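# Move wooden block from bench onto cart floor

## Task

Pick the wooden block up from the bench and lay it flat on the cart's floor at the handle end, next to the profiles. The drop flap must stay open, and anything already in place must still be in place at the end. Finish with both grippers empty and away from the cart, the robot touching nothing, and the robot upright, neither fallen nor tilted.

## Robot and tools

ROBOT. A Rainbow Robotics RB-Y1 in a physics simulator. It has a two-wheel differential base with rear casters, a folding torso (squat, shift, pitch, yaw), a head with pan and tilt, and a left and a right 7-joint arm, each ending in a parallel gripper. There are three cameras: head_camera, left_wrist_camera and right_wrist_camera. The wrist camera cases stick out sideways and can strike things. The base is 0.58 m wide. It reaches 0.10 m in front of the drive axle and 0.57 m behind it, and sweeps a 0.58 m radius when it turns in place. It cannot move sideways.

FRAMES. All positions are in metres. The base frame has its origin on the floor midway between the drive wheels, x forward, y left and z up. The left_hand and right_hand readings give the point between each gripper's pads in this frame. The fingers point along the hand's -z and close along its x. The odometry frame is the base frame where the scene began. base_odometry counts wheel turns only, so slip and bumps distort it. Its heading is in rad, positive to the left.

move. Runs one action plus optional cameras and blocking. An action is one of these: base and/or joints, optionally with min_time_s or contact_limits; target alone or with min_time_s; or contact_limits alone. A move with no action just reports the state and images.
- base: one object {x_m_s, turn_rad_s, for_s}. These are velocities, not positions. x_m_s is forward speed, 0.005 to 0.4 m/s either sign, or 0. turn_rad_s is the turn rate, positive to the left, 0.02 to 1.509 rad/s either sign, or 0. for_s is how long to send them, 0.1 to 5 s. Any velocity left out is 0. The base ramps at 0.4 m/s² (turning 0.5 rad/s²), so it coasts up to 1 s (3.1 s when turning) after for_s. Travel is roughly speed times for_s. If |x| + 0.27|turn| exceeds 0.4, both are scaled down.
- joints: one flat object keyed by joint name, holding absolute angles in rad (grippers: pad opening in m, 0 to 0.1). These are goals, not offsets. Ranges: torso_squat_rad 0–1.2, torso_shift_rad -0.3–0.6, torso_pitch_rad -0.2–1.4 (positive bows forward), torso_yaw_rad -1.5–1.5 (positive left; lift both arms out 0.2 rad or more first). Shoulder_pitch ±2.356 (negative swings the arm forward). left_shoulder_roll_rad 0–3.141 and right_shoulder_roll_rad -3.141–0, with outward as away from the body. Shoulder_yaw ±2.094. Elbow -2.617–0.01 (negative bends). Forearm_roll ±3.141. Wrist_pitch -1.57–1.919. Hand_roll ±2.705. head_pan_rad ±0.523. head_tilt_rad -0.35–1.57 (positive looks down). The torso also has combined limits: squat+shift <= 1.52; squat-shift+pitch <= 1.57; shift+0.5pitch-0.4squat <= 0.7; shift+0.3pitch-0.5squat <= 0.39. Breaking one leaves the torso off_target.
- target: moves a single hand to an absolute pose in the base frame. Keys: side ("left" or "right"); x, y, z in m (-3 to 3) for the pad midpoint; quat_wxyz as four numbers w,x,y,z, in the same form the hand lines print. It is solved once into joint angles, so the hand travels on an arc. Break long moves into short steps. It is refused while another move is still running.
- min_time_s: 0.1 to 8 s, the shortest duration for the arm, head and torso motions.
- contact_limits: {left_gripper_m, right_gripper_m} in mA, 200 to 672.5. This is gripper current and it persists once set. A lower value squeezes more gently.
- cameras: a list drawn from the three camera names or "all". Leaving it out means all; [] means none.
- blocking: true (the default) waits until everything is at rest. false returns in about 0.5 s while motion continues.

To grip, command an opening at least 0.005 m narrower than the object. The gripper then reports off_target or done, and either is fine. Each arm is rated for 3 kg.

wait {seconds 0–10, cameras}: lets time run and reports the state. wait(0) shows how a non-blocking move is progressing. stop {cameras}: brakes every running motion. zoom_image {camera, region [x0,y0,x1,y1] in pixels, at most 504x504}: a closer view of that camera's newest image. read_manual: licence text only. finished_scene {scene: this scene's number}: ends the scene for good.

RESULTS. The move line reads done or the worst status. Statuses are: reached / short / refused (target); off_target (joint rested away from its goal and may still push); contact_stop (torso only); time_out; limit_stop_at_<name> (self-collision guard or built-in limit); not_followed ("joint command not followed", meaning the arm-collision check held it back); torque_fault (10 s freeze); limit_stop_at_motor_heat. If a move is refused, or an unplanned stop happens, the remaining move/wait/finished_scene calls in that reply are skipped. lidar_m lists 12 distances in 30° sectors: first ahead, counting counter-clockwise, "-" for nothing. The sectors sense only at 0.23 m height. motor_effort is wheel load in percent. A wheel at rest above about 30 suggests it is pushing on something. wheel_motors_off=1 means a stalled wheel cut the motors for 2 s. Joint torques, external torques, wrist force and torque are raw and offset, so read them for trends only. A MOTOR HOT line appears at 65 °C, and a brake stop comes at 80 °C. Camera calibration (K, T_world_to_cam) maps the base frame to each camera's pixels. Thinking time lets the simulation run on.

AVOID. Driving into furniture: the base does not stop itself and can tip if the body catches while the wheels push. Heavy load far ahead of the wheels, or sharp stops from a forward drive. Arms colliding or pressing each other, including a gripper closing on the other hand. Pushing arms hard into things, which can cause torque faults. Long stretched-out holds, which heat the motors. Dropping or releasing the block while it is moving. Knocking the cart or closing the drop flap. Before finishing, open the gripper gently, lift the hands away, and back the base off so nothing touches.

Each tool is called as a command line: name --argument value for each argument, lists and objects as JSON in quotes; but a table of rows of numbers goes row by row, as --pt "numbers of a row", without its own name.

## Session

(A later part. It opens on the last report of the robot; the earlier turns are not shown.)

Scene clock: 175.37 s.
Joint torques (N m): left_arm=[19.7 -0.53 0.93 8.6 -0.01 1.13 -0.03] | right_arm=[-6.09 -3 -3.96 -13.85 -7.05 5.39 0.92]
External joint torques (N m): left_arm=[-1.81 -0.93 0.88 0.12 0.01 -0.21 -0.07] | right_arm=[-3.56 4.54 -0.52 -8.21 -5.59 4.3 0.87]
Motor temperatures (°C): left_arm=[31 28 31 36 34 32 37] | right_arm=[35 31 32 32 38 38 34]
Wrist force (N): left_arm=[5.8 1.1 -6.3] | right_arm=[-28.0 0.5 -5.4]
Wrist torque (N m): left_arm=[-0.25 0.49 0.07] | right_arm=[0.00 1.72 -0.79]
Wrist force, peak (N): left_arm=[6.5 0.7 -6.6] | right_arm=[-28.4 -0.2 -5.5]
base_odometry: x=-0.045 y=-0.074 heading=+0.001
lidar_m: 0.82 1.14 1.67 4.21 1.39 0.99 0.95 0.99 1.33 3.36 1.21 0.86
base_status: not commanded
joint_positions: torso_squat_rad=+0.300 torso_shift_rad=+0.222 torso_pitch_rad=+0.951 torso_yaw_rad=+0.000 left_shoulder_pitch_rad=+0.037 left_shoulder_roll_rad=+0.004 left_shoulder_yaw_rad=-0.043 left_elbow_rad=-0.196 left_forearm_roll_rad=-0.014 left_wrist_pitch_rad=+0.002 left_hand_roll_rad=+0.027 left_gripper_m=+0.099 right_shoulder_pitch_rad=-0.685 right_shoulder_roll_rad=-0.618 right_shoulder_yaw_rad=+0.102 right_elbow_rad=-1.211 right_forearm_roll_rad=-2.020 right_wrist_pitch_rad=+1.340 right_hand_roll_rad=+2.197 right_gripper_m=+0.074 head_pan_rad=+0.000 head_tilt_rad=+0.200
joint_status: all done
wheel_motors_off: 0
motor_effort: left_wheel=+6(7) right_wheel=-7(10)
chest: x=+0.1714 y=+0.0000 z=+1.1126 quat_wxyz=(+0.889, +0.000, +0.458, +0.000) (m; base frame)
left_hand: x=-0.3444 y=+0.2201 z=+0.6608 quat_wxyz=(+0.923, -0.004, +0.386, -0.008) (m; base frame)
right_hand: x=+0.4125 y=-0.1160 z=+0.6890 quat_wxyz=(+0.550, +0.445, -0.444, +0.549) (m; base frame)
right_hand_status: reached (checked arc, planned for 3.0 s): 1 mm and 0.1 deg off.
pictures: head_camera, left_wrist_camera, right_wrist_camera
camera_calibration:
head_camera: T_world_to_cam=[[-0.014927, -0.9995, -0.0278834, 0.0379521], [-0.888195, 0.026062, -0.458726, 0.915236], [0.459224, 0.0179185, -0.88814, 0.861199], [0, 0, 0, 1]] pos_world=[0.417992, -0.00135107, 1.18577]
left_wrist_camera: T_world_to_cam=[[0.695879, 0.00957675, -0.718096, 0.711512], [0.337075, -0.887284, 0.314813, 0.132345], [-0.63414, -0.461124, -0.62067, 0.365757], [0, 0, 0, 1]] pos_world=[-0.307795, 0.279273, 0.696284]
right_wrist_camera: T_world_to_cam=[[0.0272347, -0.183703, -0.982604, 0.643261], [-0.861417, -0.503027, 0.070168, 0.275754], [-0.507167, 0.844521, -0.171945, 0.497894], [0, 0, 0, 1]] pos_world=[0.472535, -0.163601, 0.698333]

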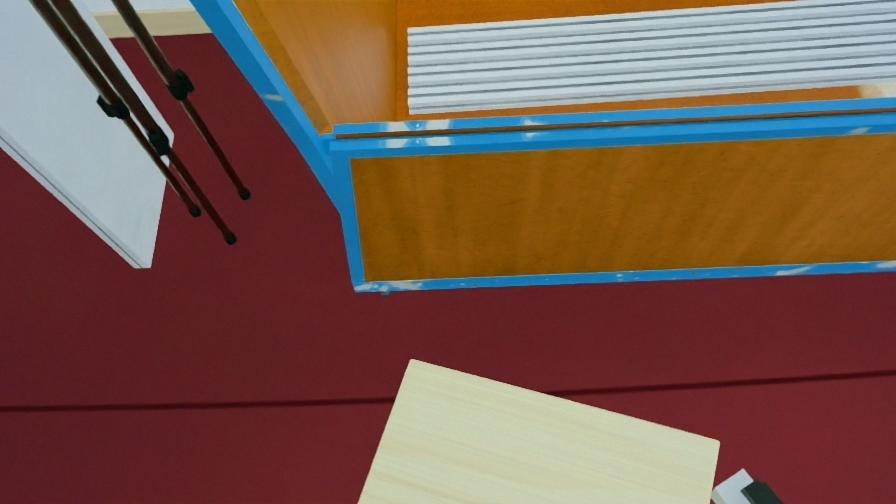

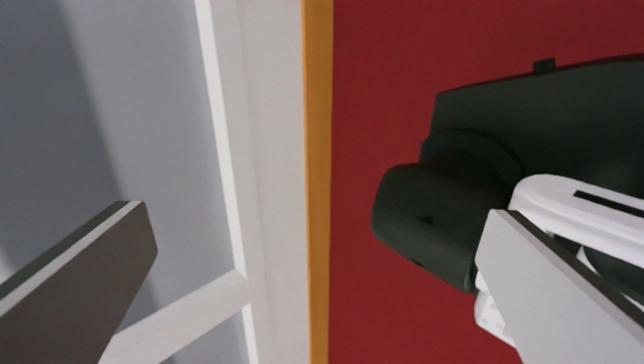

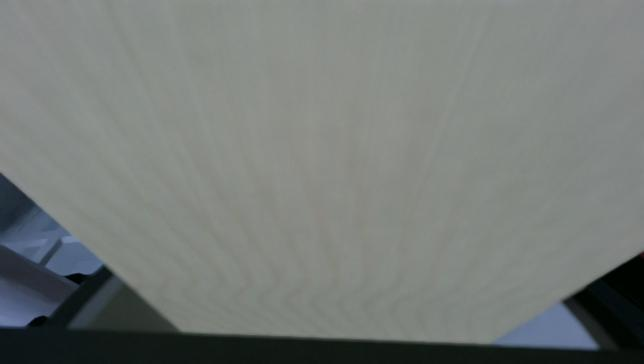

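move --target '{"side":"right","x":0.422,"y":-0.123,"z":0.70,"quat_wxyz":[0.4615,0.5357,-0.3401,0.6199]}' --min_time_s 2

Scene clock: 184.33 s.
Joint torques (N m): left_arm=[19.32 -0.42 0.84 8.46 -0.12 1.26 -0.05] | right_arm=[-13.51 -7.77 -4.69 -9.39 -7.16 5.78 0.39]
External joint torques (N m): left_arm=[-2.19 -0.81 0.79 -0.02 -0.11 -0.08 -0.09] | right_arm=[-6.05 1.42 -0.95 -4.71 -5.74 4.61 0.34]
Motor temperatures (°C): left_arm=[31 28 31 36 34 32 37] | right_arm=[35 31 32 32 38 38 34]
Wrist force (N): left_arm=[5.5 0.9 -6.2] | right_arm=[-27.6 -2.5 -4.5]
Wrist torque (N m): left_arm=[-0.20 0.43 0.06] | right_arm=[-0.10 1.76 -0.76]
Wrist force, peak (N): left_arm=[6.2 0.7 -6.6] | right_arm=[-28.5 0.4 -5.7]
move: done
base_odometry: x=-0.045 y=-0.074 heading=+0.001
lidar_m: 0.82 1.13 1.67 4.21 1.40 0.98 0.95 1.00 1.34 3.37 1.22 0.87
base_status: not commanded
joint_positions: torso_squat_rad=+0.300 torso_shift_rad=+0.222 torso_pitch_rad=+0.951 torso_yaw_rad=+0.000 left_shoulder_pitch_rad=+0.037 left_shoulder_roll_rad=+0.004 left_shoulder_yaw_rad=-0.043 left_elbow_rad=-0.196 left_forearm_roll_rad=-0.014 left_wrist_pitch_rad=+0.002 left_hand_roll_rad=+0.027 left_gripper_m=+0.099 right_shoulder_pitch_rad=-1.008 right_shoulder_roll_rad=-0.690 right_shoulder_yaw_rad=+0.262 right_elbow_rad=-0.923 right_forearm_roll_rad=-1.951 right_wrist_pitch_rad=+1.634 right_hand_roll_rad=+2.175 right_gripper_m=+0.074 head_pan_rad=+0.000 head_tilt_rad=+0.200
joint_status: all done
wheel_motors_off: 0
motor_effort: left_wheel=+6(7) right_wheel=-6(9)
chest: x=+0.1714 y=+0.0000 z=+1.1126 quat_wxyz=(+0.889, +0.000, +0.458, +0.000) (m; base frame)
left_hand: x=-0.3444 y=+0.2201 z=+0.6608 quat_wxyz=(+0.923, -0.004, +0.386, -0.008) (m; base frame)
right_hand: x=+0.4212 y=-0.1235 z=+0.6995 quat_wxyz=(+0.464, +0.534, -0.339, +0.620) (m; base frame)
right_hand_status: reached (checked arc, planned for 2.0 s): 1 mm and 0.4 deg off.
pictures: head_camera, left_wrist_camera, right_wrist_camera
camera_calibration:
head_camera: T_world_to_cam=[[-0.014927, -0.9995, -0.0278834, 0.0379521], [-0.888195, 0.026062, -0.458726, 0.915236], [0.459224, 0.0179185, -0.88814, 0.861199], [0, 0, 0, 1]] pos_world=[0.417992, -0.00135107, 1.18577]
left_wrist_camera: T_world_to_cam=[[0.695879, 0.00957675, -0.718096, 0.711512], [0.337075, -0.887284, 0.314813, 0.132345], [-0.63414, -0.461124, -0.62067, 0.365757], [0, 0, 0, 1]] pos_world=[-0.307795, 0.279273, 0.696284]
right_wrist_camera: T_world_to_cam=[[0.016886, -0.180133, -0.983497, 0.657423], [-0.63171, -0.764371, 0.129153, 0.108405], [-0.775021, 0.619104, -0.126699, 0.563738], [0, 0, 0, 1]] pos_world=[0.494288, -0.147727, 0.703998]

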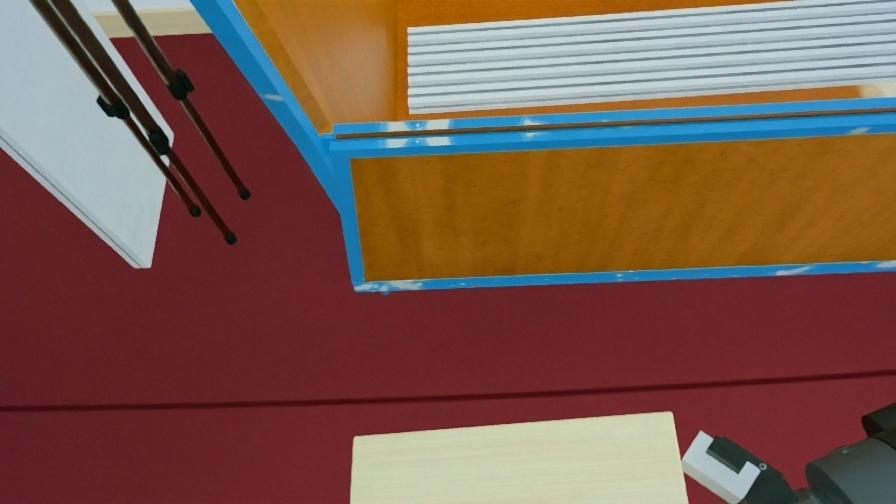

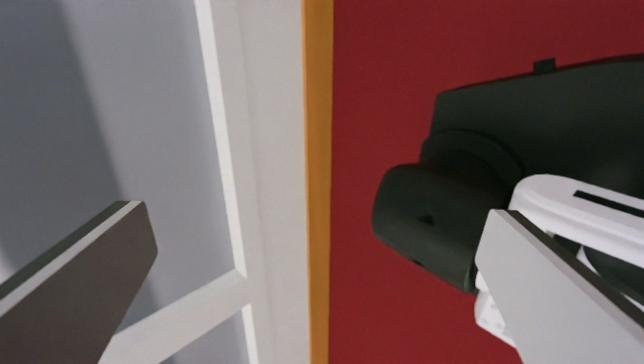

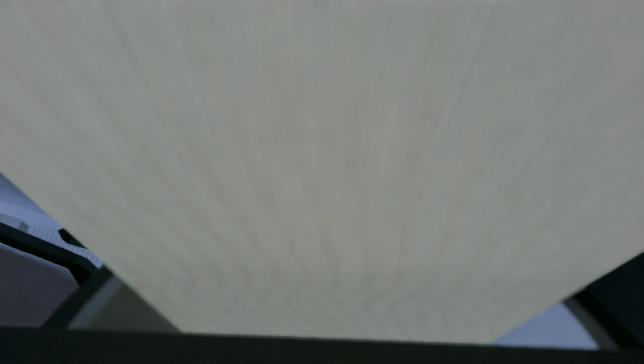

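move --target '{"side":"right","x":0.422,"y":-0.125,"z":0.77,"quat_wxyz":[0.4615,0.5357,-0.3401,0.6199]}' --min_time_s 2 --cameras '[]'

move --base '{"turn_rad_s": 0.05, "for_s": 0.5}' --cameras '[]'

move --base '{"x_m_s": 0.15, "for_s": 2.0}' --cameras '["head_camera"]'

Scene clock: 191.20 s.
Joint torques (N m): left_arm=[19.65 -0.53 0.82 8.52 -0.15 1.19 0.04] | right_arm=[-9.6 -8.34 -8.37 -12.61 -8.65 3.46 0.48]
External joint torques (N m): left_arm=[-1.85 -0.93 0.77 0.04 -0.13 -0.15 0] | right_arm=[-3.4 1.54 -3.19 -6.78 -6.95 2.74 0.43]
Motor temperatures (°C): left_arm=[31 28 31 36 34 32 37] | right_arm=[34 31 32 32 38 38 34]
Wrist force (N): left_arm=[5.8 0.4 -5.6] | right_arm=[-28.0 -1.6 -5.2]
Wrist torque (N m): left_arm=[-0.16 0.47 0.08] | right_arm=[-0.15 1.68 -0.77]
Wrist force, peak (N): left_arm=[6.0 2.0 -6.8] | right_arm=[-28.7 -1.8 -5.3]
move: done
base_odometry: x=-0.045 y=-0.074 heading=+0.001
lidar_m: 0.82 1.14 1.66 4.20 1.40 0.99 0.95 0.98 1.34 3.35 1.22 0.87
base_status: not commanded
joint_positions: torso_squat_rad=+0.300 torso_shift_rad=+0.222 torso_pitch_rad=+0.951 torso_yaw_rad=+0.000 left_shoulder_pitch_rad=+0.037 left_shoulder_roll_rad=+0.004 left_shoulder_yaw_rad=-0.043 left_elbow_rad=-0.196 left_forearm_roll_rad=-0.014 left_wrist_pitch_rad=+0.002 left_hand_roll_rad=+0.027 left_gripper_m=+0.099 right_shoulder_pitch_rad=-0.840 right_shoulder_roll_rad=-0.804 right_shoulder_yaw_rad=+0.168 right_elbow_rad=-1.373 right_forearm_roll_rad=-2.023 right_wrist_pitch_rad=+1.581 right_hand_roll_rad=+1.900 right_gripper_m=+0.074 head_pan_rad=+0.000 head_tilt_rad=+0.200
joint_status: all done
wheel_motors_off: 0
motor_effort: left_wheel=+5(7) right_wheel=-7(8)
chest: x=+0.1714 y=+0.0000 z=+1.1126 quat_wxyz=(+0.889, +0.000, +0.458, +0.000) (m; base frame)
left_hand: x=-0.3444 y=+0.2200 z=+0.6608 quat_wxyz=(+0.923, -0.004, +0.386, -0.008) (m; base frame)
right_hand: x=+0.4216 y=-0.1255 z=+0.7690 quat_wxyz=(+0.462, +0.536, -0.339, +0.620) (m; base frame)
right_hand_status: reached (checked arc, planned for 2.0 s): 1 mm and 0.2 deg off.
pictures: none
No camera images: "cameras" was empty.

Scene clock: 192.17 s.
Joint torques (N m): left_arm=[19.65 -0.38 0.89 8.58 -0.01 1.24 0.01] | right_arm=[-10.06 -8.18 -8.78 -12.3 -8.58 3.71 0.43]
External joint torques (N m): left_arm=[-1.86 -0.77 0.84 0.1 0.01 -0.11 -0.03] | right_arm=[-3.86 1.71 -3.59 -6.47 -6.88 2.98 0.38]
Motor temperatures (°C): left_arm=[31 28 31 36 34 32 37] | right_arm=[34 31 32 32 38 38 34]
Wrist force (N): left_arm=[5.1 1.8 -5.6] | right_arm=[-28.0 -2.0 -5.1]
Wrist torque (N m): left_arm=[-0.33 0.36 0.01] | right_arm=[-0.14 1.77 -0.80]
Wrist force, peak (N): left_arm=[6.4 1.7 -6.4] | right_arm=[-28.4 -1.7 -5.4]
move: done
base_odometry: x=-0.045 y=-0.074 heading=+0.025
lidar_m: 0.82 1.14 1.67 3.83 1.36 0.99 0.94 1.00 1.36 3.62 1.18 0.86
base_status: done (sent for 0.5 of 0.5 s)
joint_positions: torso_squat_rad=+0.300 torso_shift_rad=+0.222 torso_pitch_rad=+0.951 torso_yaw_rad=+0.000 left_shoulder_pitch_rad=+0.037 left_shoulder_roll_rad=+0.004 left_shoulder_yaw_rad=-0.043 left_elbow_rad=-0.196 left_forearm_roll_rad=-0.014 left_wrist_pitch_rad=+0.002 left_hand_roll_rad=+0.027 left_gripper_m=+0.099 right_shoulder_pitch_rad=-0.840 right_shoulder_roll_rad=-0.804 right_shoulder_yaw_rad=+0.168 right_elbow_rad=-1.373 right_forearm_roll_rad=-2.023 right_wrist_pitch_rad=+1.581 right_hand_roll_rad=+1.900 right_gripper_m=+0.074 head_pan_rad=+0.000 head_tilt_rad=+0.200
joint_status: not commanded
wheel_motors_off: 0
motor_effort: left_wheel=-15(28) right_wheel=+19(31)
chest: x=+0.1714 y=+0.0001 z=+1.1126 quat_wxyz=(+0.889, +0.000, +0.458, +0.000) (m; base frame)
left_hand: x=-0.3444 y=+0.2200 z=+0.6608 quat_wxyz=(+0.923, -0.004, +0.386, -0.008) (m; base frame)
right_hand: x=+0.4215 y=-0.1255 z=+0.7690 quat_wxyz=(+0.462, +0.536, -0.339, +0.620) (m; base frame)
pictures: none
No camera images: "cameras" was empty.

Scene clock: 194.87 s.
Joint torques (N m): left_arm=[19.94 -0.58 0.71 8.51 -0.04 1.25 -0.05] | right_arm=[-10.93 -7.94 -8.39 -12.03 -8.48 3.6 0.57]
External joint torques (N m): left_arm=[-1.57 -0.97 0.66 0.03 -0.02 -0.09 -0.09] | right_arm=[-4.73 1.95 -3.2 -6.21 -6.79 2.85 0.52]
Motor temperatures (°C): left_arm=[31 28 31 36 34 32 37] | right_arm=[34 31 32 32 38 38 34]
Wrist force (N): left_arm=[5.7 0.7 -5.9] | right_arm=[-27.9 -1.6 -4.3]
Wrist torque (N m): left_arm=[-0.21 0.50 0.04] | right_arm=[-0.11 1.70 -0.78]
Wrist force, peak (N): left_arm=[5.9 1.4 -6.6] | right_arm=[-28.9 -4.2 -4.8]
move: done
base_odometry: x=+0.254 y=-0.066 heading=+0.025
lidar_m: 0.51 0.55 1.50 4.99 1.81 1.30 1.24 1.31 1.79 4.78 0.75 0.54
base_status: done (sent for 2 of 2 s)
joint_positions: torso_squat_rad=+0.300 torso_shift_rad=+0.222 torso_pitch_rad=+0.951 torso_yaw_rad=+0.000 left_shoulder_pitch_rad=+0.037 left_shoulder_roll_rad=+0.004 left_shoulder_yaw_rad=-0.043 left_elbow_rad=-0.196 left_forearm_roll_rad=-0.014 left_wrist_pitch_rad=+0.002 left_hand_roll_rad=+0.027 left_gripper_m=+0.099 right_shoulder_pitch_rad=-0.840 right_shoulder_roll_rad=-0.804 right_shoulder_yaw_rad=+0.168 right_elbow_rad=-1.373 right_forearm_roll_rad=-2.023 right_wrist_pitch_rad=+1.581 right_hand_roll_rad=+1.900 right_gripper_m=+0.074 head_pan_rad=+0.000 head_tilt_rad=+0.200
joint_status: not commanded
wheel_motors_off: 0
motor_effort: left_wheel=-2(16) right_wheel=+3(56)
chest: x=+0.1713 y=+0.0001 z=+1.1126 quat_wxyz=(+0.889, +0.000, +0.458, +0.000) (m; base frame)
left_hand: x=-0.3444 y=+0.2200 z=+0.6608 quat_wxyz=(+0.923, -0.004, +0.386, -0.008) (m; base frame)
right_hand: x=+0.4215 y=-0.1256 z=+0.7690 quat_wxyz=(+0.462, +0.536, -0.339, +0.620) (m; base frame)
pictures: head_camera
camera_calibration:
head_camera: T_world_to_cam=[[-0.0149715, -0.999502, -0.0277939, 0.0379649], [-0.888194, 0.0260605, -0.458729, 0.915236], [0.459224, 0.0178185, -0.888142, 0.861199], [0, 0, 0, 1]] pos_world=[0.417992, -0.00125082, 1.18577]

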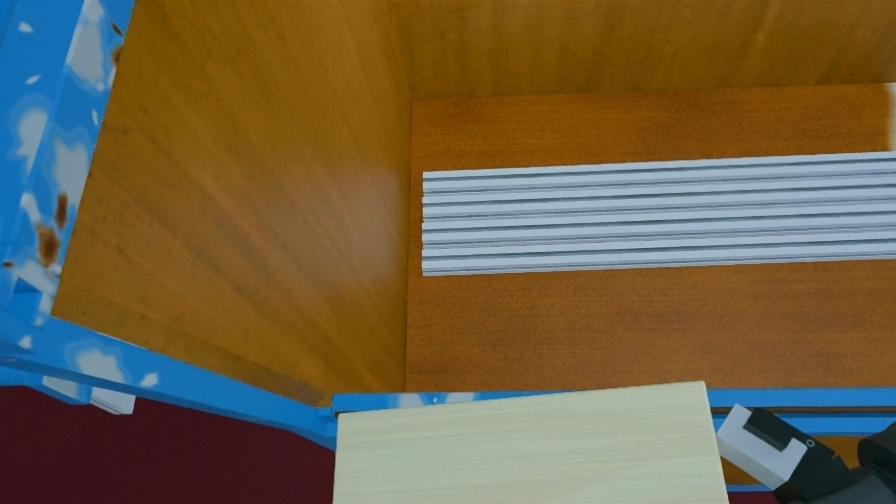

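move --base '{"x_m_s": 0.15, "for_s": 1.9}' --cameras '[]'

move --target '{"side":"right","x":0.437,"y":-0.155,"z":0.77,"quat_wxyz":[0.4615,0.5357,-0.3401,0.6199]}' --min_time_s 2

Scene clock: 203.87 s.
Joint torques (N m): left_arm=[19.91 -0.62 0.77 8.56 -0.09 1.18 0.07] | right_arm=[-10.71 -7.6 -8.15 -11.96 -8.41 3.65 0.54]
External joint torques (N m): left_arm=[-1.6 -1 0.72 0.08 -0.07 -0.16 0.03] | right_arm=[-4.51 2.29 -2.96 -6.13 -6.71 2.91 0.49]
Motor temperatures (°C): left_arm=[31 28 31 36 34 32 37] | right_arm=[34 30 32 32 38 37 34]
Wrist force (N): left_arm=[4.5 1.0 -5.8] | right_arm=[-28.0 -1.6 -4.8]
Wrist torque (N m): left_arm=[-0.23 0.33 0.03] | right_arm=[-0.07 1.76 -0.78]
Wrist force, peak (N): left_arm=[6.0 1.0 -6.5] | right_arm=[-29.3 -3.1 -4.5]
move: done
base_odometry: x=+0.539 y=-0.059 heading=+0.025
lidar_m: 0.23 0.25 0.73 3.91 2.19 1.60 1.53 1.61 2.17 0.98 0.34 0.25
base_status: done (sent for 1.9 of 1.9 s)
joint_positions: torso_squat_rad=+0.300 torso_shift_rad=+0.222 torso_pitch_rad=+0.951 torso_yaw_rad=+0.000 left_shoulder_pitch_rad=+0.037 left_shoulder_roll_rad=+0.004 left_shoulder_yaw_rad=-0.043 left_elbow_rad=-0.196 left_forearm_roll_rad=-0.014 left_wrist_pitch_rad=+0.002 left_hand_roll_rad=+0.027 left_gripper_m=+0.099 right_shoulder_pitch_rad=-0.840 right_shoulder_roll_rad=-0.804 right_shoulder_yaw_rad=+0.168 right_elbow_rad=-1.373 right_forearm_roll_rad=-2.023 right_wrist_pitch_rad=+1.581 right_hand_roll_rad=+1.900 right_gripper_m=+0.074 head_pan_rad=+0.000 head_tilt_rad=+0.200
joint_status: not commanded
wheel_motors_off: 0
motor_effort: left_wheel=-3(21) right_wheel=+0(25)
chest: x=+0.1713 y=+0.0001 z=+1.1126 quat_wxyz=(+0.889, +0.000, +0.458, +0.000) (m; base frame)
left_hand: x=-0.3444 y=+0.2200 z=+0.6608 quat_wxyz=(+0.923, -0.004, +0.386, -0.008) (m; base frame)
right_hand: x=+0.4215 y=-0.1256 z=+0.7690 quat_wxyz=(+0.462, +0.536, -0.339, +0.620) (m; base frame)
pictures: none
No camera images: "cameras" was empty.

Scene clock: 206.20 s.
Joint torques (N m): left_arm=[19.81 -0.29 0.58 8.61 -0.04 1.22 -0.06] | right_arm=[-13.08 -10.94 -9.66 -9.95 -8.53 4.24 0.99]
External joint torques (N m): left_arm=[-1.7 -0.68 0.53 0.13 -0.03 -0.12 -0.1] | right_arm=[-6.32 0.39 -4.27 -4.67 -6.88 3.43 0.94]
Motor temperatures (°C): left_arm=[31 28 31 36 34 32 37] | right_arm=[34 30 32 32 38 37 34]
Wrist force (N): left_arm=[5.9 0.7 -5.8] | right_arm=[-28.0 -2.1 -4.5]
Wrist torque (N m): left_arm=[-0.19 0.47 0.04] | right_arm=[-0.12 1.72 -0.78]
Wrist force, peak (N): left_arm=[5.9 0.8 -6.7] | right_arm=[-28.7 -2.3 -5.0]
move: done
base_odometry: x=+0.539 y=-0.059 heading=+0.025
lidar_m: 0.23 0.25 0.73 3.91 2.20 1.60 1.53 1.61 2.18 0.99 0.36 0.26
base_status: not commanded
joint_positions: torso_squat_rad=+0.300 torso_shift_rad=+0.222 torso_pitch_rad=+0.951 torso_yaw_rad=+0.000 left_shoulder_pitch_rad=+0.037 left_shoulder_roll_rad=+0.004 left_shoulder_yaw_rad=-0.043 left_elbow_rad=-0.196 left_forearm_roll_rad=-0.014 left_wrist_pitch_rad=+0.002 left_hand_roll_rad=+0.027 left_gripper_m=+0.099 right_shoulder_pitch_rad=-0.888 right_shoulder_roll_rad=-0.840 right_shoulder_yaw_rad=+0.150 right_elbow_rad=-1.249 right_forearm_roll_rad=-2.051 right_wrist_pitch_rad=+1.663 right_hand_roll_rad=+1.955 right_gripper_m=+0.074 head_pan_rad=+0.000 head_tilt_rad=+0.200
joint_status: all done
wheel_motors_off: 0
motor_effort: left_wheel=-2(3) right_wheel=+0(4)
chest: x=+0.1713 y=+0.0001 z=+1.1126 quat_wxyz=(+0.889, +0.000, +0.458, +0.000) (m; base frame)
left_hand: x=-0.3444 y=+0.2200 z=+0.6608 quat_wxyz=(+0.923, -0.004, +0.386, -0.008) (m; base frame)
right_hand: x=+0.4362 y=-0.1554 z=+0.7690 quat_wxyz=(+0.463, +0.536, -0.339, +0.620) (m; base frame)
right_hand_status: reached (checked arc, planned for 2.0 s): 1 mm and 0.2 deg off.
pictures: head_camera, left_wrist_camera, right_wrist_camera
camera_calibration:
head_camera: T_world_to_cam=[[-0.0149715, -0.999502, -0.0277939, 0.0379677], [-0.888194, 0.0260605, -0.458729, 0.915282], [0.459224, 0.0178185, -0.888142, 0.861288], [0, 0, 0, 1]] pos_world=[0.417992, -0.00125082, 1.18587]
left_wrist_camera: T_world_to_cam=[[0.695947, 0.00954632, -0.71803, 0.711423], [0.337048, -0.887269, 0.314886, 0.132313], [-0.634079, -0.461154, -0.62071, 0.365749], [0, 0, 0, 1]] pos_world=[-0.307795, 0.279273, 0.696184]
right_wrist_camera: T_world_to_cam=[[0.0154462, -0.17693, -0.984102, 0.721308], [-0.629462, -0.76643, 0.127916, 0.0841513], [-0.776878, 0.617479, -0.123209, 0.601693], [0, 0, 0, 1]] pos_world=[0.50927, -0.179415, 0.773211]

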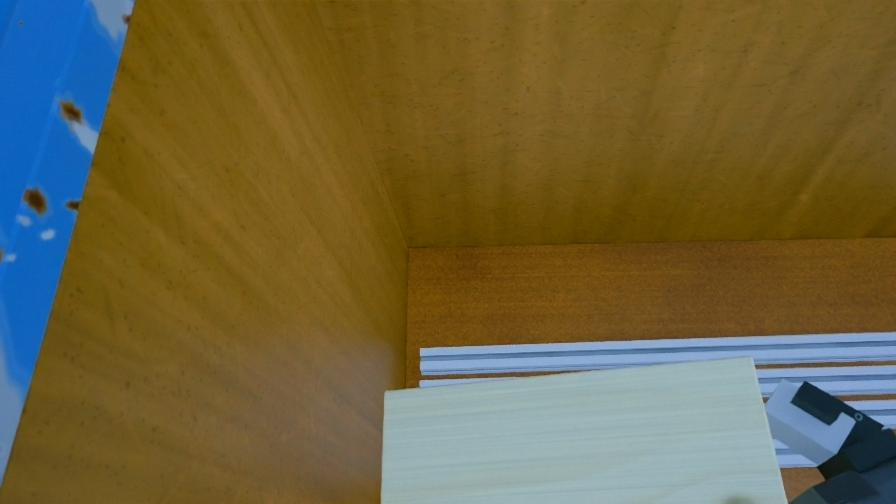

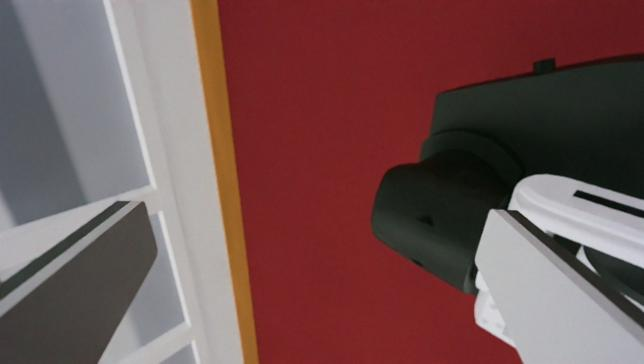

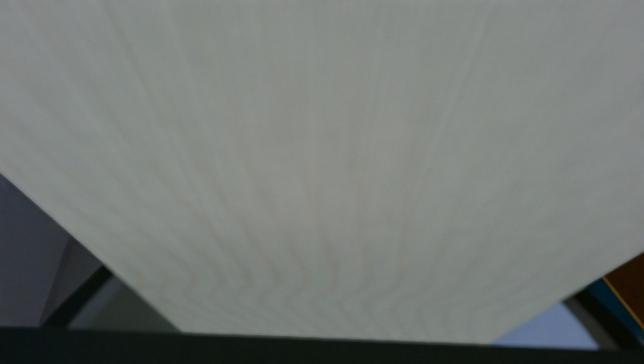

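move --joints '{"torso_squat_rad":0.65,"torso_shift_rad":0.2675,"head_tilt_rad":0.35}' --min_time_s 2.5 --cameras '["head_camera","right_wrist_camera"]'

Scene clock: 211.07 s.
Joint torques (N m): left_arm=[18.37 -0.32 1.1 8.58 -0.18 1.21 -0.09] | right_arm=[-12.53 -10.24 -8.96 -10.45 -8.55 4.26 0.96]
External joint torques (N m): left_arm=[-3.1 -0.73 1.05 0.11 -0.16 -0.14 -0.13] | right_arm=[-5.72 1.1 -3.57 -5.17 -6.9 3.44 0.91]
Motor temperatures (°C): left_arm=[31 28 31 36 34 32 37] | right_arm=[34 30 32 32 38 37 34]
Wrist force (N): left_arm=[5.1 1.4 -6.4] | right_arm=[-27.8 -2.0 -5.0]
Wrist torque (N m): left_arm=[-0.27 0.35 0.05] | right_arm=[-0.10 1.78 -0.80]
Wrist force, peak (N): left_arm=[6.3 1.0 -6.7] | right_arm=[-32.6 -3.6 -6.2]
move: done
base_odometry: x=+0.539 y=-0.059 heading=+0.025
lidar_m: 0.24 0.26 0.73 3.91 2.20 1.60 1.52 1.59 2.18 1.00 0.37 0.26
base_status: not commanded
joint_positions: torso_squat_rad=+0.650 torso_shift_rad=+0.267 torso_pitch_rad=+0.949 torso_yaw_rad=+0.000 left_shoulder_pitch_rad=+0.038 left_shoulder_roll_rad=+0.004 left_shoulder_yaw_rad=-0.043 left_elbow_rad=-0.196 left_forearm_roll_rad=-0.014 left_wrist_pitch_rad=+0.002 left_hand_roll_rad=+0.027 left_gripper_m=+0.099 right_shoulder_pitch_rad=-0.889 right_shoulder_roll_rad=-0.841 right_shoulder_yaw_rad=+0.150 right_elbow_rad=-1.249 right_forearm_roll_rad=-2.051 right_wrist_pitch_rad=+1.663 right_hand_roll_rad=+1.955 right_gripper_m=+0.074 head_pan_rad=+0.000 head_tilt_rad=+0.350
joint_status: all done
wheel_motors_off: 0
motor_effort: left_wheel=+8(14) right_wheel=+4(9)
chest: x=+0.1706 y=-0.0001 z=+0.9982 quat_wxyz=(+0.889, +0.000, +0.457, +0.000) (m; base frame)
left_hand: x=-0.3445 y=+0.2200 z=+0.5458 quat_wxyz=(+0.923, -0.004, +0.385, -0.007) (m; base frame)
right_hand: x=+0.4361 y=-0.1554 z=+0.6550 quat_wxyz=(+0.463, +0.535, -0.339, +0.620) (m; base frame)
pictures: head_camera, right_wrist_camera
camera_calibration:
head_camera: T_world_to_cam=[[-0.0187563, -0.999492, -0.0257534, 0.0337245], [-0.946176, 0.0260681, -0.322602, 0.73284], [0.32311, 0.0183164, -0.946184, 0.871114], [0, 0, 0, 1]] pos_world=[0.412562, -0.00135205, 1.06152]
right_wrist_camera: T_world_to_cam=[[0.0173837, -0.176599, -0.984129, 0.608408], [-0.629671, -0.766506, 0.126424, 0.0997906], [-0.776667, 0.61748, -0.124524, 0.588436], [0, 0, 0, 1]] pos_world=[0.509278, -0.179414, 0.659411]

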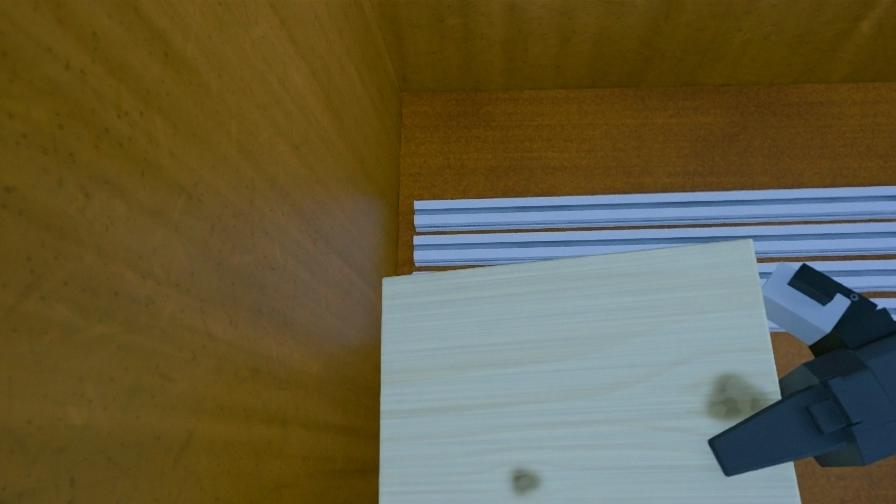

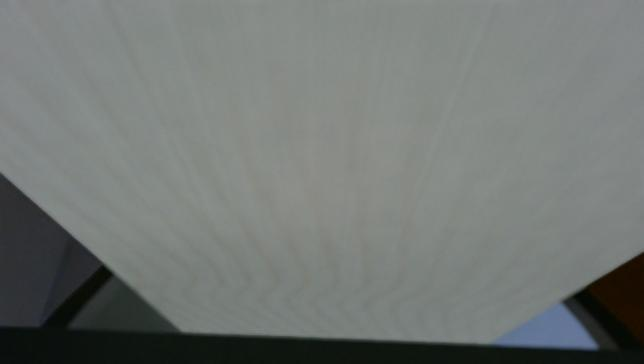

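move --joints '{"torso_squat_rad":0.85,"torso_shift_rad":0.3245}' --min_time_s 2 --cameras '["head_camera"]'

move --target '{"side":"right","x":0.436,"y":-0.155,"z":0.475,"quat_wxyz":[0.4615,0.5357,-0.3401,0.6199]}' --min_time_s 2 --cameras '["head_camera"]'

Scene clock: 214.97 s.
Joint torques (N m): left_arm=[20.43 -0.75 0.91 8.43 -0.08 1.27 -0.06] | right_arm=[5.02 -1.66 7.99 -11.83 -3.08 14.93 -0.1]
External joint torques (N m): left_arm=[-0.84 -1.18 0.86 0.04 -0.06 -0.06 -0.1] | right_arm=[12.16 9.8 13.48 -6.5 -1.41 14.13 -0.15]
Motor temperatures (°C): left_arm=[31 28 31 36 34 32 37] | right_arm=[34 30 32 32 38 38 34]
Wrist force (N): left_arm=[5.0 1.0 -5.7] | right_arm=[-21.5 -43.6 14.6]
Wrist torque (N m): left_arm=[-0.22 0.41 0.04] | right_arm=[-2.55 2.28 -0.15]
Wrist force, peak (N): left_arm=[6.1 1.2 -7.3] | right_arm=[-12.4 -66.9 31.0]
move: contact_stop
base_odometry: x=+0.540 y=-0.059 heading=+0.025
lidar_m: 0.27 0.30 0.73 3.93 2.20 1.60 1.52 1.61 2.17 0.98 0.39 0.28
base_status: not commanded
joint_positions: torso_squat_rad=+0.710 torso_shift_rad=+0.279 torso_pitch_rad=+0.938 torso_yaw_rad=+0.002 left_shoulder_pitch_rad=+0.037 left_shoulder_roll_rad=+0.004 left_shoulder_yaw_rad=-0.043 left_elbow_rad=-0.196 left_forearm_roll_rad=-0.014 left_wrist_pitch_rad=+0.002 left_hand_roll_rad=+0.027 left_gripper_m=+0.099 right_shoulder_pitch_rad=-0.893 right_shoulder_roll_rad=-0.843 right_shoulder_yaw_rad=+0.146 right_elbow_rad=-1.249 right_forearm_roll_rad=-2.052 right_wrist_pitch_rad=+1.661 right_hand_roll_rad=+1.955 right_gripper_m=+0.074 head_pan_rad=+0.000 head_tilt_rad=+0.350
joint_status: torso_squat_rad contact_stop (moved +0.060 of +0.200); torso_shift_rad contact_stop (moved +0.012 of +0.057)
wheel_motors_off: 0
on_its_own: torso_squat_rad is held at +0.710, not at your +0.850, since a contact_stop; torso_shift_rad is held at +0.280, not at your +0.325, since a contact_stop
motor_effort: left_wheel=+1(40) right_wheel=-7(27)
chest: x=+0.1676 y=+0.0000 z=+0.9740 quat_wxyz=(+0.892, +0.000, +0.452, +0.001) (m; base frame)
left_hand: x=-0.3422 y=+0.2201 z=+0.5157 quat_wxyz=(+0.925, -0.004, +0.380, -0.007) (m; base frame)
right_hand: x=+0.4410 y=-0.1550 z=+0.6352 quat_wxyz=(+0.460, +0.529, -0.345, +0.624) (m; base frame)
pictures: head_camera
camera_calibration:
head_camera: T_world_to_cam=[[-0.0172552, -0.999477, -0.0273565, 0.0343525], [-0.942452, 0.0253955, -0.333377, 0.732119], [0.333897, 0.0200297, -0.942397, 0.843768], [0, 0, 0, 1]] pos_world=[0.408848, -0.00115837, 1.04018]

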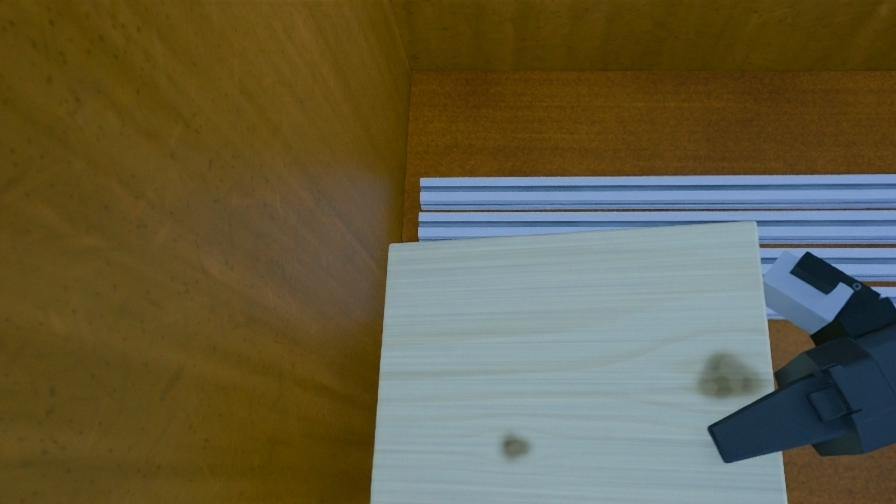

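not run: a stop that you did not command came earlier in this reply.

move --joints '{"torso_squat_rad":0.5,"torso_shift_rad":0.243,"torso_pitch_rad":0.95}' --min_time_s 2

Scene clock: 218.83 s.
Joint torques (N m): left_arm=[20.02 -0.53 0.8 8.79 -0.2 1.26 0.05] | right_arm=[-10.63 -7.36 -7.25 -11.04 -8.25 4.16 0.54]
External joint torques (N m): left_arm=[-1.48 -0.96 0.74 0.32 -0.18 -0.08 0.02] | right_arm=[-3.85 3.97 -1.86 -5.76 -6.6 3.34 0.49]
Motor temperatures (°C): left_arm=[31 28 31 36 34 32 37] | right_arm=[34 30 32 32 38 38 34]
Wrist force (N): left_arm=[5.3 0.9 -6.7] | right_arm=[-28.0 -1.6 -4.7]
Wrist torque (N m): left_arm=[-0.23 0.40 0.05] | right_arm=[-0.06 1.73 -0.98]
Wrist force, peak (N): left_arm=[6.0 1.0 -6.8] | right_arm=[-21.8 -44.6 14.4]
move: done
base_odometry: x=+0.539 y=-0.059 heading=+0.025
lidar_m: 0.27 0.29 0.72 3.93 2.20 1.59 1.53 1.61 2.17 0.99 0.38 0.28
base_status: not commanded
joint_positions: torso_squat_rad=+0.500 torso_shift_rad=+0.243 torso_pitch_rad=+0.951 torso_yaw_rad=+0.002 left_shoulder_pitch_rad=+0.037 left_shoulder_roll_rad=+0.004 left_shoulder_yaw_rad=-0.043 left_elbow_rad=-0.196 left_forearm_roll_rad=-0.014 left_wrist_pitch_rad=+0.002 left_hand_roll_rad=+0.027 left_gripper_m=+0.099 right_shoulder_pitch_rad=-0.889 right_shoulder_roll_rad=-0.841 right_shoulder_yaw_rad=+0.150 right_elbow_rad=-1.249 right_forearm_roll_rad=-2.051 right_wrist_pitch_rad=+1.663 right_hand_roll_rad=+1.955 right_gripper_m=+0.074 head_pan_rad=+0.000 head_tilt_rad=+0.350
joint_status: all done
wheel_motors_off: 0
motor_effort: left_wheel=-4(8) right_wheel=+5(7)
chest: x=+0.1719 y=+0.0000 z=+1.0565 quat_wxyz=(+0.889, +0.000, +0.458, +0.001) (m; base frame)
left_hand: x=-0.3440 y=+0.2201 z=+0.6050 quat_wxyz=(+0.923, -0.004, +0.386, -0.007) (m; base frame)
right_hand: x=+0.4374 y=-0.1550 z=+0.7128 quat_wxyz=(+0.462, +0.536, -0.339, +0.620) (m; base frame)
pictures: head_camera, left_wrist_camera, right_wrist_camera
camera_calibration:
head_camera: T_world_to_cam=[[-0.017835, -0.999482, -0.0267735, 0.0361975], [-0.946795, 0.025489, -0.320828, 0.751112], [0.321344, 0.0196271, -0.946759, 0.926822], [0, 0, 0, 1]] pos_world=[0.413966, -0.00115708, 1.11942]
left_wrist_camera: T_world_to_cam=[[0.695948, 0.0113226, -0.718003, 0.670705], [0.337995, -0.887357, 0.313619, 0.150877], [-0.633574, -0.460944, -0.621381, 0.331892], [0, 0, 0, 1]] pos_world=[-0.307494, 0.279271, 0.640482]
right_wrist_camera: T_world_to_cam=[[0.0165994, -0.176112, -0.98423, 0.665803], [-0.629141, -0.76691, 0.126616, 0.0931382], [-0.777114, 0.617118, -0.12353, 0.595829], [0, 0, 0, 1]] pos_world=[0.510573, -0.179012, 0.717113]

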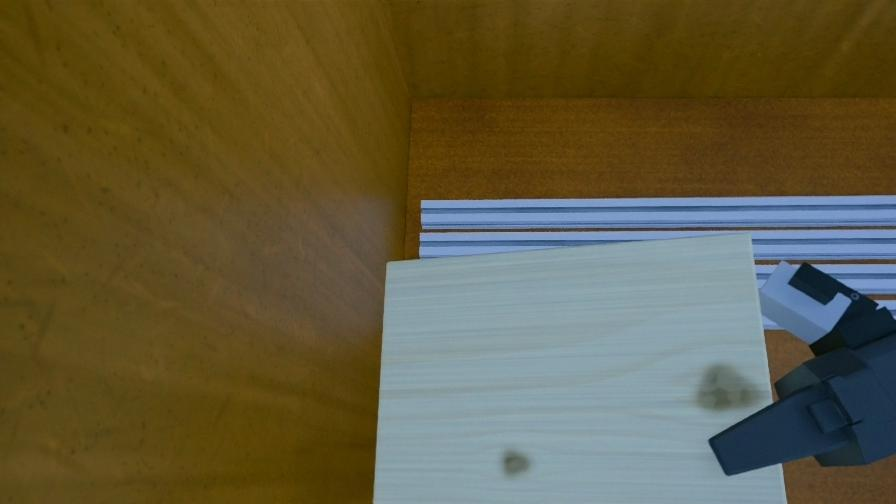

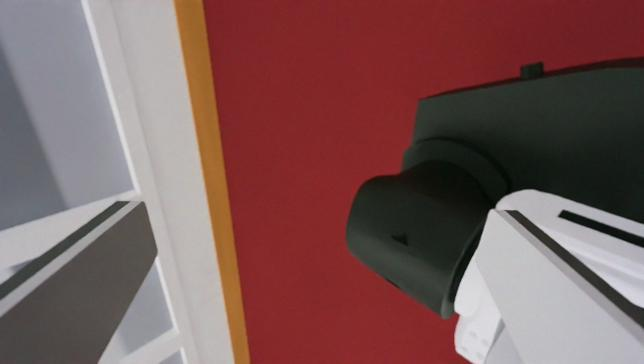

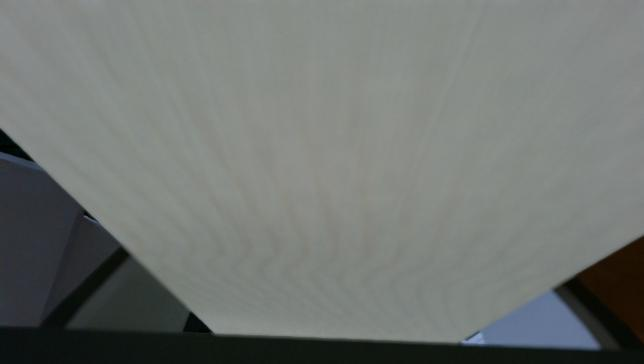

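move --joints '{"head_tilt_rad":0.7,"head_pan_rad":-0.5}' --cameras '["head_camera"]'

move --joints '{"head_tilt_rad":0.7,"head_pan_rad":0.5}' --cameras '["head_camera"]'

Scene clock: 224.93 s.
Joint torques (N m): left_arm=[20.22 -0.64 0.7 8.6 -0.06 1.21 -0.01] | right_arm=[-11.06 -7.22 -7.41 -11.22 -8.26 4.11 0.67]
External joint torques (N m): left_arm=[-1.28 -1.07 0.64 0.12 -0.04 -0.13 -0.05] | right_arm=[-4.28 4.11 -2.02 -5.94 -6.61 3.29 0.62]
Motor temperatures (°C): left_arm=[31 28 31 36 34 32 37] | right_arm=[34 30 32 32 38 38 34]
Wrist force (N): left_arm=[5.3 0.8 -5.7] | right_arm=[-27.5 -1.9 -4.5]
Wrist torque (N m): left_arm=[-0.23 0.40 0.03] | right_arm=[-0.12 1.77 -0.94]
Wrist force, peak (N): left_arm=[6.1 1.0 -6.5] | right_arm=[-28.4 -1.9 -5.1]
move: done
base_odometry: x=+0.539 y=-0.059 heading=+0.025
lidar_m: 0.26 0.28 0.73 3.91 2.21 1.61 1.52 1.61 2.17 0.99 0.39 0.29
base_status: not commanded
joint_positions: torso_squat_rad=+0.500 torso_shift_rad=+0.243 torso_pitch_rad=+0.951 torso_yaw_rad=+0.002 left_shoulder_pitch_rad=+0.037 left_shoulder_roll_rad=+0.004 left_shoulder_yaw_rad=-0.043 left_elbow_rad=-0.196 left_forearm_roll_rad=-0.014 left_wrist_pitch_rad=+0.002 left_hand_roll_rad=+0.027 left_gripper_m=+0.099 right_shoulder_pitch_rad=-0.889 right_shoulder_roll_rad=-0.841 right_shoulder_yaw_rad=+0.150 right_elbow_rad=-1.249 right_forearm_roll_rad=-2.051 right_wrist_pitch_rad=+1.663 right_hand_roll_rad=+1.955 right_gripper_m=+0.074 head_pan_rad=-0.500 head_tilt_rad=+0.700
joint_status: all done
wheel_motors_off: 0
motor_effort: left_wheel=-4(6) right_wheel=+4(6)
chest: x=+0.1719 y=+0.0000 z=+1.0565 quat_wxyz=(+0.889, +0.000, +0.458, +0.001) (m; base frame)
left_hand: x=-0.3440 y=+0.2201 z=+0.6050 quat_wxyz=(+0.923, -0.004, +0.386, -0.007) (m; base frame)
right_hand: x=+0.4374 y=-0.1550 z=+0.7128 quat_wxyz=(+0.462, +0.536, -0.339, +0.620) (m; base frame)
pictures: head_camera
camera_calibration:
head_camera: T_world_to_cam=[[-0.303755, -0.877425, 0.371293, -0.324138], [-0.949849, 0.309276, -0.0462035, 0.435066], [-0.0742918, -0.366707, -0.927365, 1.04192], [0, 0, 0, 1]] pos_world=[0.392195, -0.0368812, 1.1067]

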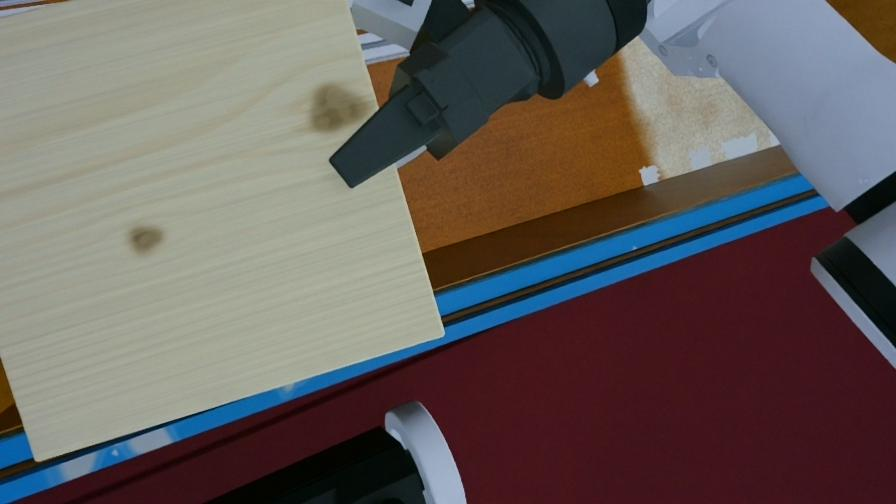

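Scene clock: 226.27 s.
Joint torques (N m): left_arm=[20.13 -0.51 0.47 8.72 -0.15 1.24 0.04] | right_arm=[-10.61 -7.52 -7.11 -11.29 -8.26 3.98 0.62]
External joint torques (N m): left_arm=[-1.37 -0.94 0.42 0.25 -0.13 -0.11 0] | right_arm=[-3.83 3.81 -1.72 -6.01 -6.61 3.16 0.57]
Motor temperatures (°C): left_arm=[31 28 31 36 34 32 37] | right_arm=[34 30 32 32 38 38 34]
Wrist force (N): left_arm=[5.5 1.2 -6.3] | right_arm=[-27.7 -1.9 -4.9]
Wrist torque (N m): left_arm=[-0.23 0.45 0.08] | right_arm=[-0.14 1.77 -0.97]
Wrist force, peak (N): left_arm=[5.7 0.1 -6.9] | right_arm=[-28.1 -2.1 -5.1]
move: done
base_odometry: x=+0.539 y=-0.059 heading=+0.025
lidar_m: 0.27 0.29 0.72 3.91 2.20 1.59 1.52 1.60 2.18 0.98 0.38 0.27
base_status: not commanded
joint_positions: torso_squat_rad=+0.500 torso_shift_rad=+0.243 torso_pitch_rad=+0.951 torso_yaw_rad=+0.002 left_shoulder_pitch_rad=+0.037 left_shoulder_roll_rad=+0.004 left_shoulder_yaw_rad=-0.043 left_elbow_rad=-0.196 left_forearm_roll_rad=-0.014 left_wrist_pitch_rad=+0.002 left_hand_roll_rad=+0.027 left_gripper_m=+0.099 right_shoulder_pitch_rad=-0.889 right_shoulder_roll_rad=-0.841 right_shoulder_yaw_rad=+0.150 right_elbow_rad=-1.249 right_forearm_roll_rad=-2.051 right_wrist_pitch_rad=+1.663 right_hand_roll_rad=+1.955 right_gripper_m=+0.074 head_pan_rad=+0.500 head_tilt_rad=+0.700
joint_status: all done
wheel_motors_off: 0
motor_effort: left_wheel=-4(6) right_wheel=+5(7)
chest: x=+0.1719 y=+0.0000 z=+1.0565 quat_wxyz=(+0.889, +0.000, +0.458, +0.001) (m; base frame)
left_hand: x=-0.3440 y=+0.2201 z=+0.6050 quat_wxyz=(+0.923, -0.004, +0.386, -0.007) (m; base frame)
right_hand: x=+0.4374 y=-0.1550 z=+0.7128 quat_wxyz=(+0.462, +0.536, -0.339, +0.620) (m; base frame)
pictures: head_camera
camera_calibration:
head_camera: T_world_to_cam=[[0.25293, -0.876956, -0.408625, 0.383056], [-0.963739, -0.265505, -0.0267292, 0.417367], [-0.0850517, 0.400569, -0.912311, 1.02819], [0, 0, 0, 1]] pos_world=[0.392796, 0.0348733, 1.10571]

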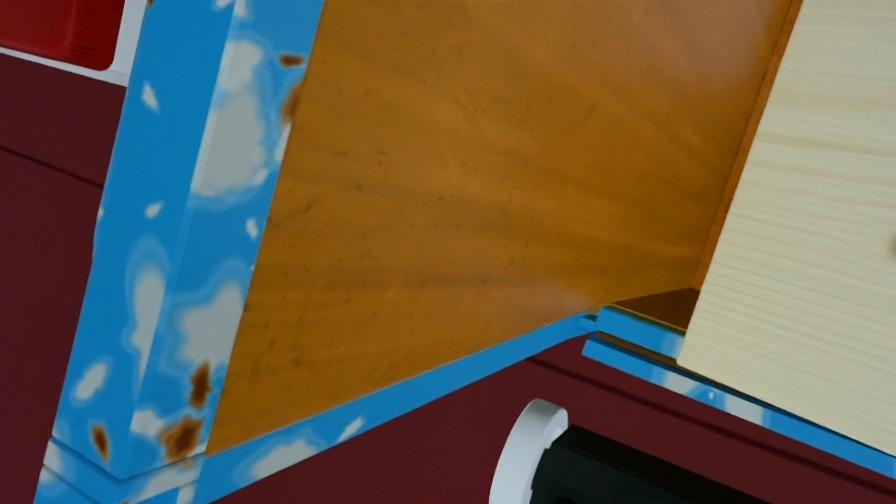

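move --base '{"x_m_s": 0.05, "for_s": 0.6}' --cameras '[]'

move --target '{"side":"right","x":0.437,"y":-0.155,"z":0.70,"quat_wxyz":[0.4545,0.5417,-0.3320,0.6243]}' --min_time_s 1.5 --cameras '["head_camera"]'

move --joints '{"head_tilt_rad":0.7,"head_pan_rad":-0.5}' --cameras '["head_camera"]'

Scene clock: 232.43 s.
Joint torques (N m): left_arm=[19.65 -0.39 0.94 8.79 -0.06 1.31 0.05] | right_arm=[-11.27 -7.96 -7.41 -11.03 -8.12 4.24 0.55]
External joint torques (N m): left_arm=[-1.85 -0.82 0.89 0.31 -0.04 -0.04 0.02] | right_arm=[-4.5 3.37 -2.02 -5.75 -6.48 3.42 0.5]
Motor temperatures (°C): left_arm=[31 28 31 36 34 32 37] | right_arm=[34 30 32 32 39 38 34]
Wrist force (N): left_arm=[5.5 1.3 -5.8] | right_arm=[-28.5 -2.2 -5.1]
Wrist torque (N m): left_arm=[-0.27 0.52 0.06] | right_arm=[-0.08 1.73 -1.00]
Wrist force, peak (N): left_arm=[5.3 0.5 -7.4] | right_arm=[-29.1 -6.3 -4.1]
move: done
base_odometry: x=+0.570 y=-0.058 heading=+0.024
lidar_m: 0.24 0.26 0.62 3.81 2.23 1.62 1.56 1.65 2.22 0.87 0.34 0.25
base_status: done (sent for 0.6 of 0.6 s)
joint_positions: torso_squat_rad=+0.500 torso_shift_rad=+0.243 torso_pitch_rad=+0.951 torso_yaw_rad=+0.002 left_shoulder_pitch_rad=+0.037 left_shoulder_roll_rad=+0.004 left_shoulder_yaw_rad=-0.043 left_elbow_rad=-0.196 left_forearm_roll_rad=-0.014 left_wrist_pitch_rad=+0.002 left_hand_roll_rad=+0.027 left_gripper_m=+0.099 right_shoulder_pitch_rad=-0.889 right_shoulder_roll_rad=-0.841 right_shoulder_yaw_rad=+0.150 right_elbow_rad=-1.249 right_forearm_roll_rad=-2.051 right_wrist_pitch_rad=+1.663 right_hand_roll_rad=+1.955 right_gripper_m=+0.074 head_pan_rad=+0.500 head_tilt_rad=+0.700
joint_status: not commanded
wheel_motors_off: 0
motor_effort: left_wheel=-3(18) right_wheel=+5(28)
chest: x=+0.1719 y=+0.0000 z=+1.0565 quat_wxyz=(+0.889, +0.000, +0.458, +0.001) (m; base frame)
left_hand: x=-0.3440 y=+0.2201 z=+0.6050 quat_wxyz=(+0.923, -0.004, +0.386, -0.007) (m; base frame)
right_hand: x=+0.4373 y=-0.1550 z=+0.7128 quat_wxyz=(+0.462, +0.536, -0.339, +0.620) (m; base frame)
pictures: none
No camera images: "cameras" was empty.

Scene clock: 234.27 s.
Joint torques (N m): left_arm=[20.12 -0.62 0.93 8.6 -0.1 1.28 0.09] | right_arm=[-13.79 -7.53 -6.71 -9.48 -7.68 4.57 1.14]
External joint torques (N m): left_arm=[-1.38 -1.05 0.88 0.12 -0.08 -0.06 0.05] | right_arm=[-6.51 3.74 -1.64 -4.44 -6.09 3.65 1.09]
Motor temperatures (°C): left_arm=[32 28 31 36 34 32 37] | right_arm=[34 30 32 32 39 38 34]
Wrist force (N): left_arm=[5.7 1.5 -5.7] | right_arm=[-28.0 -1.8 -5.0]
Wrist torque (N m): left_arm=[-0.31 0.45 0.05] | right_arm=[-0.17 1.74 -0.95]
Wrist force, peak (N): left_arm=[5.6 1.5 -6.6] | right_arm=[-28.8 -1.6 -5.1]
move: done
base_odometry: x=+0.570 y=-0.058 heading=+0.024
lidar_m: 0.23 0.25 0.61 3.80 2.24 1.63 1.56 1.64 2.22 0.86 0.35 0.26
base_status: not commanded
joint_positions: torso_squat_rad=+0.500 torso_shift_rad=+0.243 torso_pitch_rad=+0.951 torso_yaw_rad=+0.002 left_shoulder_pitch_rad=+0.037 left_shoulder_roll_rad=+0.004 left_shoulder_yaw_rad=-0.043 left_elbow_rad=-0.196 left_forearm_roll_rad=-0.014 left_wrist_pitch_rad=+0.002 left_hand_roll_rad=+0.027 left_gripper_m=+0.099 right_shoulder_pitch_rad=-0.941 right_shoulder_roll_rad=-0.821 right_shoulder_yaw_rad=+0.184 right_elbow_rad=-1.147 right_forearm_roll_rad=-2.026 right_wrist_pitch_rad=+1.698 right_hand_roll_rad=+2.009 right_gripper_m=+0.074 head_pan_rad=+0.500 head_tilt_rad=+0.700
joint_status: all done
wheel_motors_off: 0
motor_effort: left_wheel=-3(4) right_wheel=+4(5)
chest: x=+0.1719 y=+0.0000 z=+1.0565 quat_wxyz=(+0.889, +0.000, +0.458, +0.001) (m; base frame)
left_hand: x=-0.3440 y=+0.2201 z=+0.6050 quat_wxyz=(+0.923, -0.004, +0.386, -0.007) (m; base frame)
right_hand: x=+0.4364 y=-0.1558 z=+0.6990 quat_wxyz=(+0.456, +0.541, -0.331, +0.624) (m; base frame)
right_hand_status: reached (checked arc, planned for 1.5 s): 1 mm and 0.3 deg off.
pictures: head_camera
camera_calibration:
head_camera: T_world_to_cam=[[0.252863, -0.876985, -0.408603, 0.383099], [-0.963765, -0.265404, -0.0267868, 0.417439], [-0.0849534, 0.400571, -0.912319, 1.02826], [0, 0, 0, 1]] pos_world=[0.392796, 0.0348736, 1.10581]

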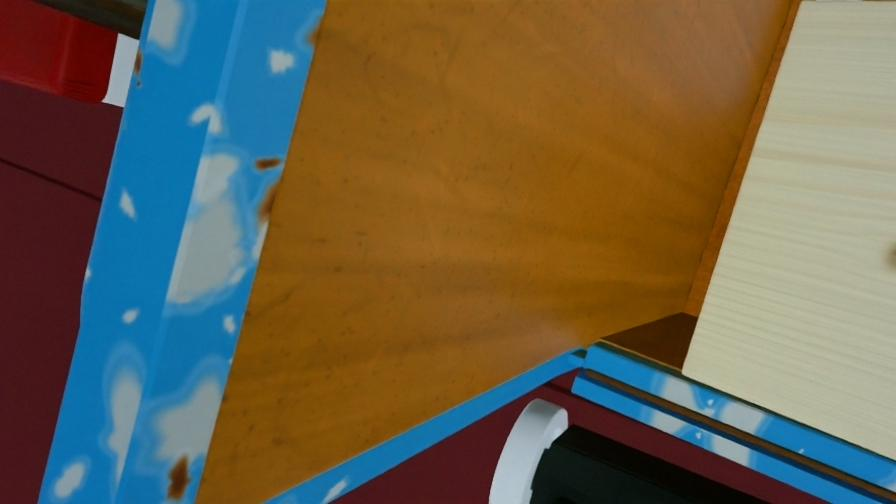

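Scene clock: 235.60 s.
Joint torques (N m): left_arm=[19.7 -0.42 0.59 8.62 -0.06 1.37 0.05] | right_arm=[-13.76 -7.06 -6.93 -9.83 -7.76 4.7 1.01]
External joint torques (N m): left_arm=[-1.81 -0.85 0.54 0.14 -0.05 0.03 0.01] | right_arm=[-6.49 4.21 -1.86 -4.78 -6.17 3.78 0.96]
Motor temperatures (°C): left_arm=[32 28 31 36 34 32 37] | right_arm=[34 30 32 32 39 38 34]
Wrist force (N): left_arm=[5.6 1.4 -5.8] | right_arm=[-27.8 -2.1 -4.8]
Wrist torque (N m): left_arm=[-0.29 0.45 0.03] | right_arm=[-0.14 1.80 -0.98]
Wrist force, peak (N): left_arm=[5.9 1.5 -6.3] | right_arm=[-28.5 -2.0 -4.7]
move: done
base_odometry: x=+0.570 y=-0.058 heading=+0.024
lidar_m: 0.24 0.26 0.61 3.80 2.24 1.63 1.56 1.64 2.23 0.88 0.35 0.25
base_status: not commanded
joint_positions: torso_squat_rad=+0.500 torso_shift_rad=+0.243 torso_pitch_rad=+0.951 torso_yaw_rad=+0.002 left_shoulder_pitch_rad=+0.037 left_shoulder_roll_rad=+0.004 left_shoulder_yaw_rad=-0.043 left_elbow_rad=-0.196 left_forearm_roll_rad=-0.014 left_wrist_pitch_rad=+0.002 left_hand_roll_rad=+0.027 left_gripper_m=+0.099 right_shoulder_pitch_rad=-0.941 right_shoulder_roll_rad=-0.821 right_shoulder_yaw_rad=+0.184 right_elbow_rad=-1.147 right_forearm_roll_rad=-2.026 right_wrist_pitch_rad=+1.698 right_hand_roll_rad=+2.009 right_gripper_m=+0.074 head_pan_rad=-0.500 head_tilt_rad=+0.700
joint_status: all done
wheel_motors_off: 0
motor_effort: left_wheel=-4(4) right_wheel=+2(5)
chest: x=+0.1719 y=+0.0000 z=+1.0565 quat_wxyz=(+0.889, +0.000, +0.458, +0.001) (m; base frame)
left_hand: x=-0.3440 y=+0.2201 z=+0.6050 quat_wxyz=(+0.923, -0.004, +0.386, -0.007) (m; base frame)
right_hand: x=+0.4364 y=-0.1558 z=+0.6990 quat_wxyz=(+0.456, +0.541, -0.331, +0.624) (m; base frame)
pictures: head_camera
camera_calibration:
head_camera: T_world_to_cam=[[-0.303793, -0.877424, 0.371264, -0.324091], [-0.949845, 0.309274, -0.0463049, 0.435176], [-0.0741932, -0.36671, -0.927372, 1.04189], [0, 0, 0, 1]] pos_world=[0.392195, -0.0368812, 1.1067]

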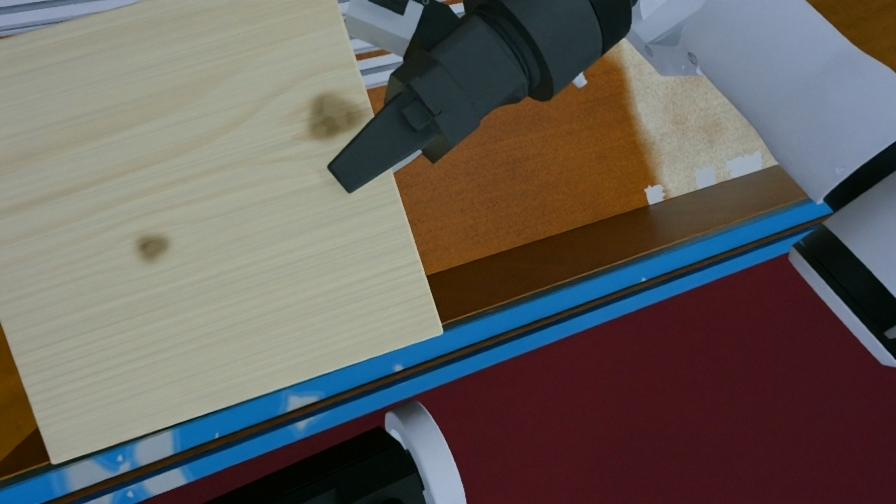

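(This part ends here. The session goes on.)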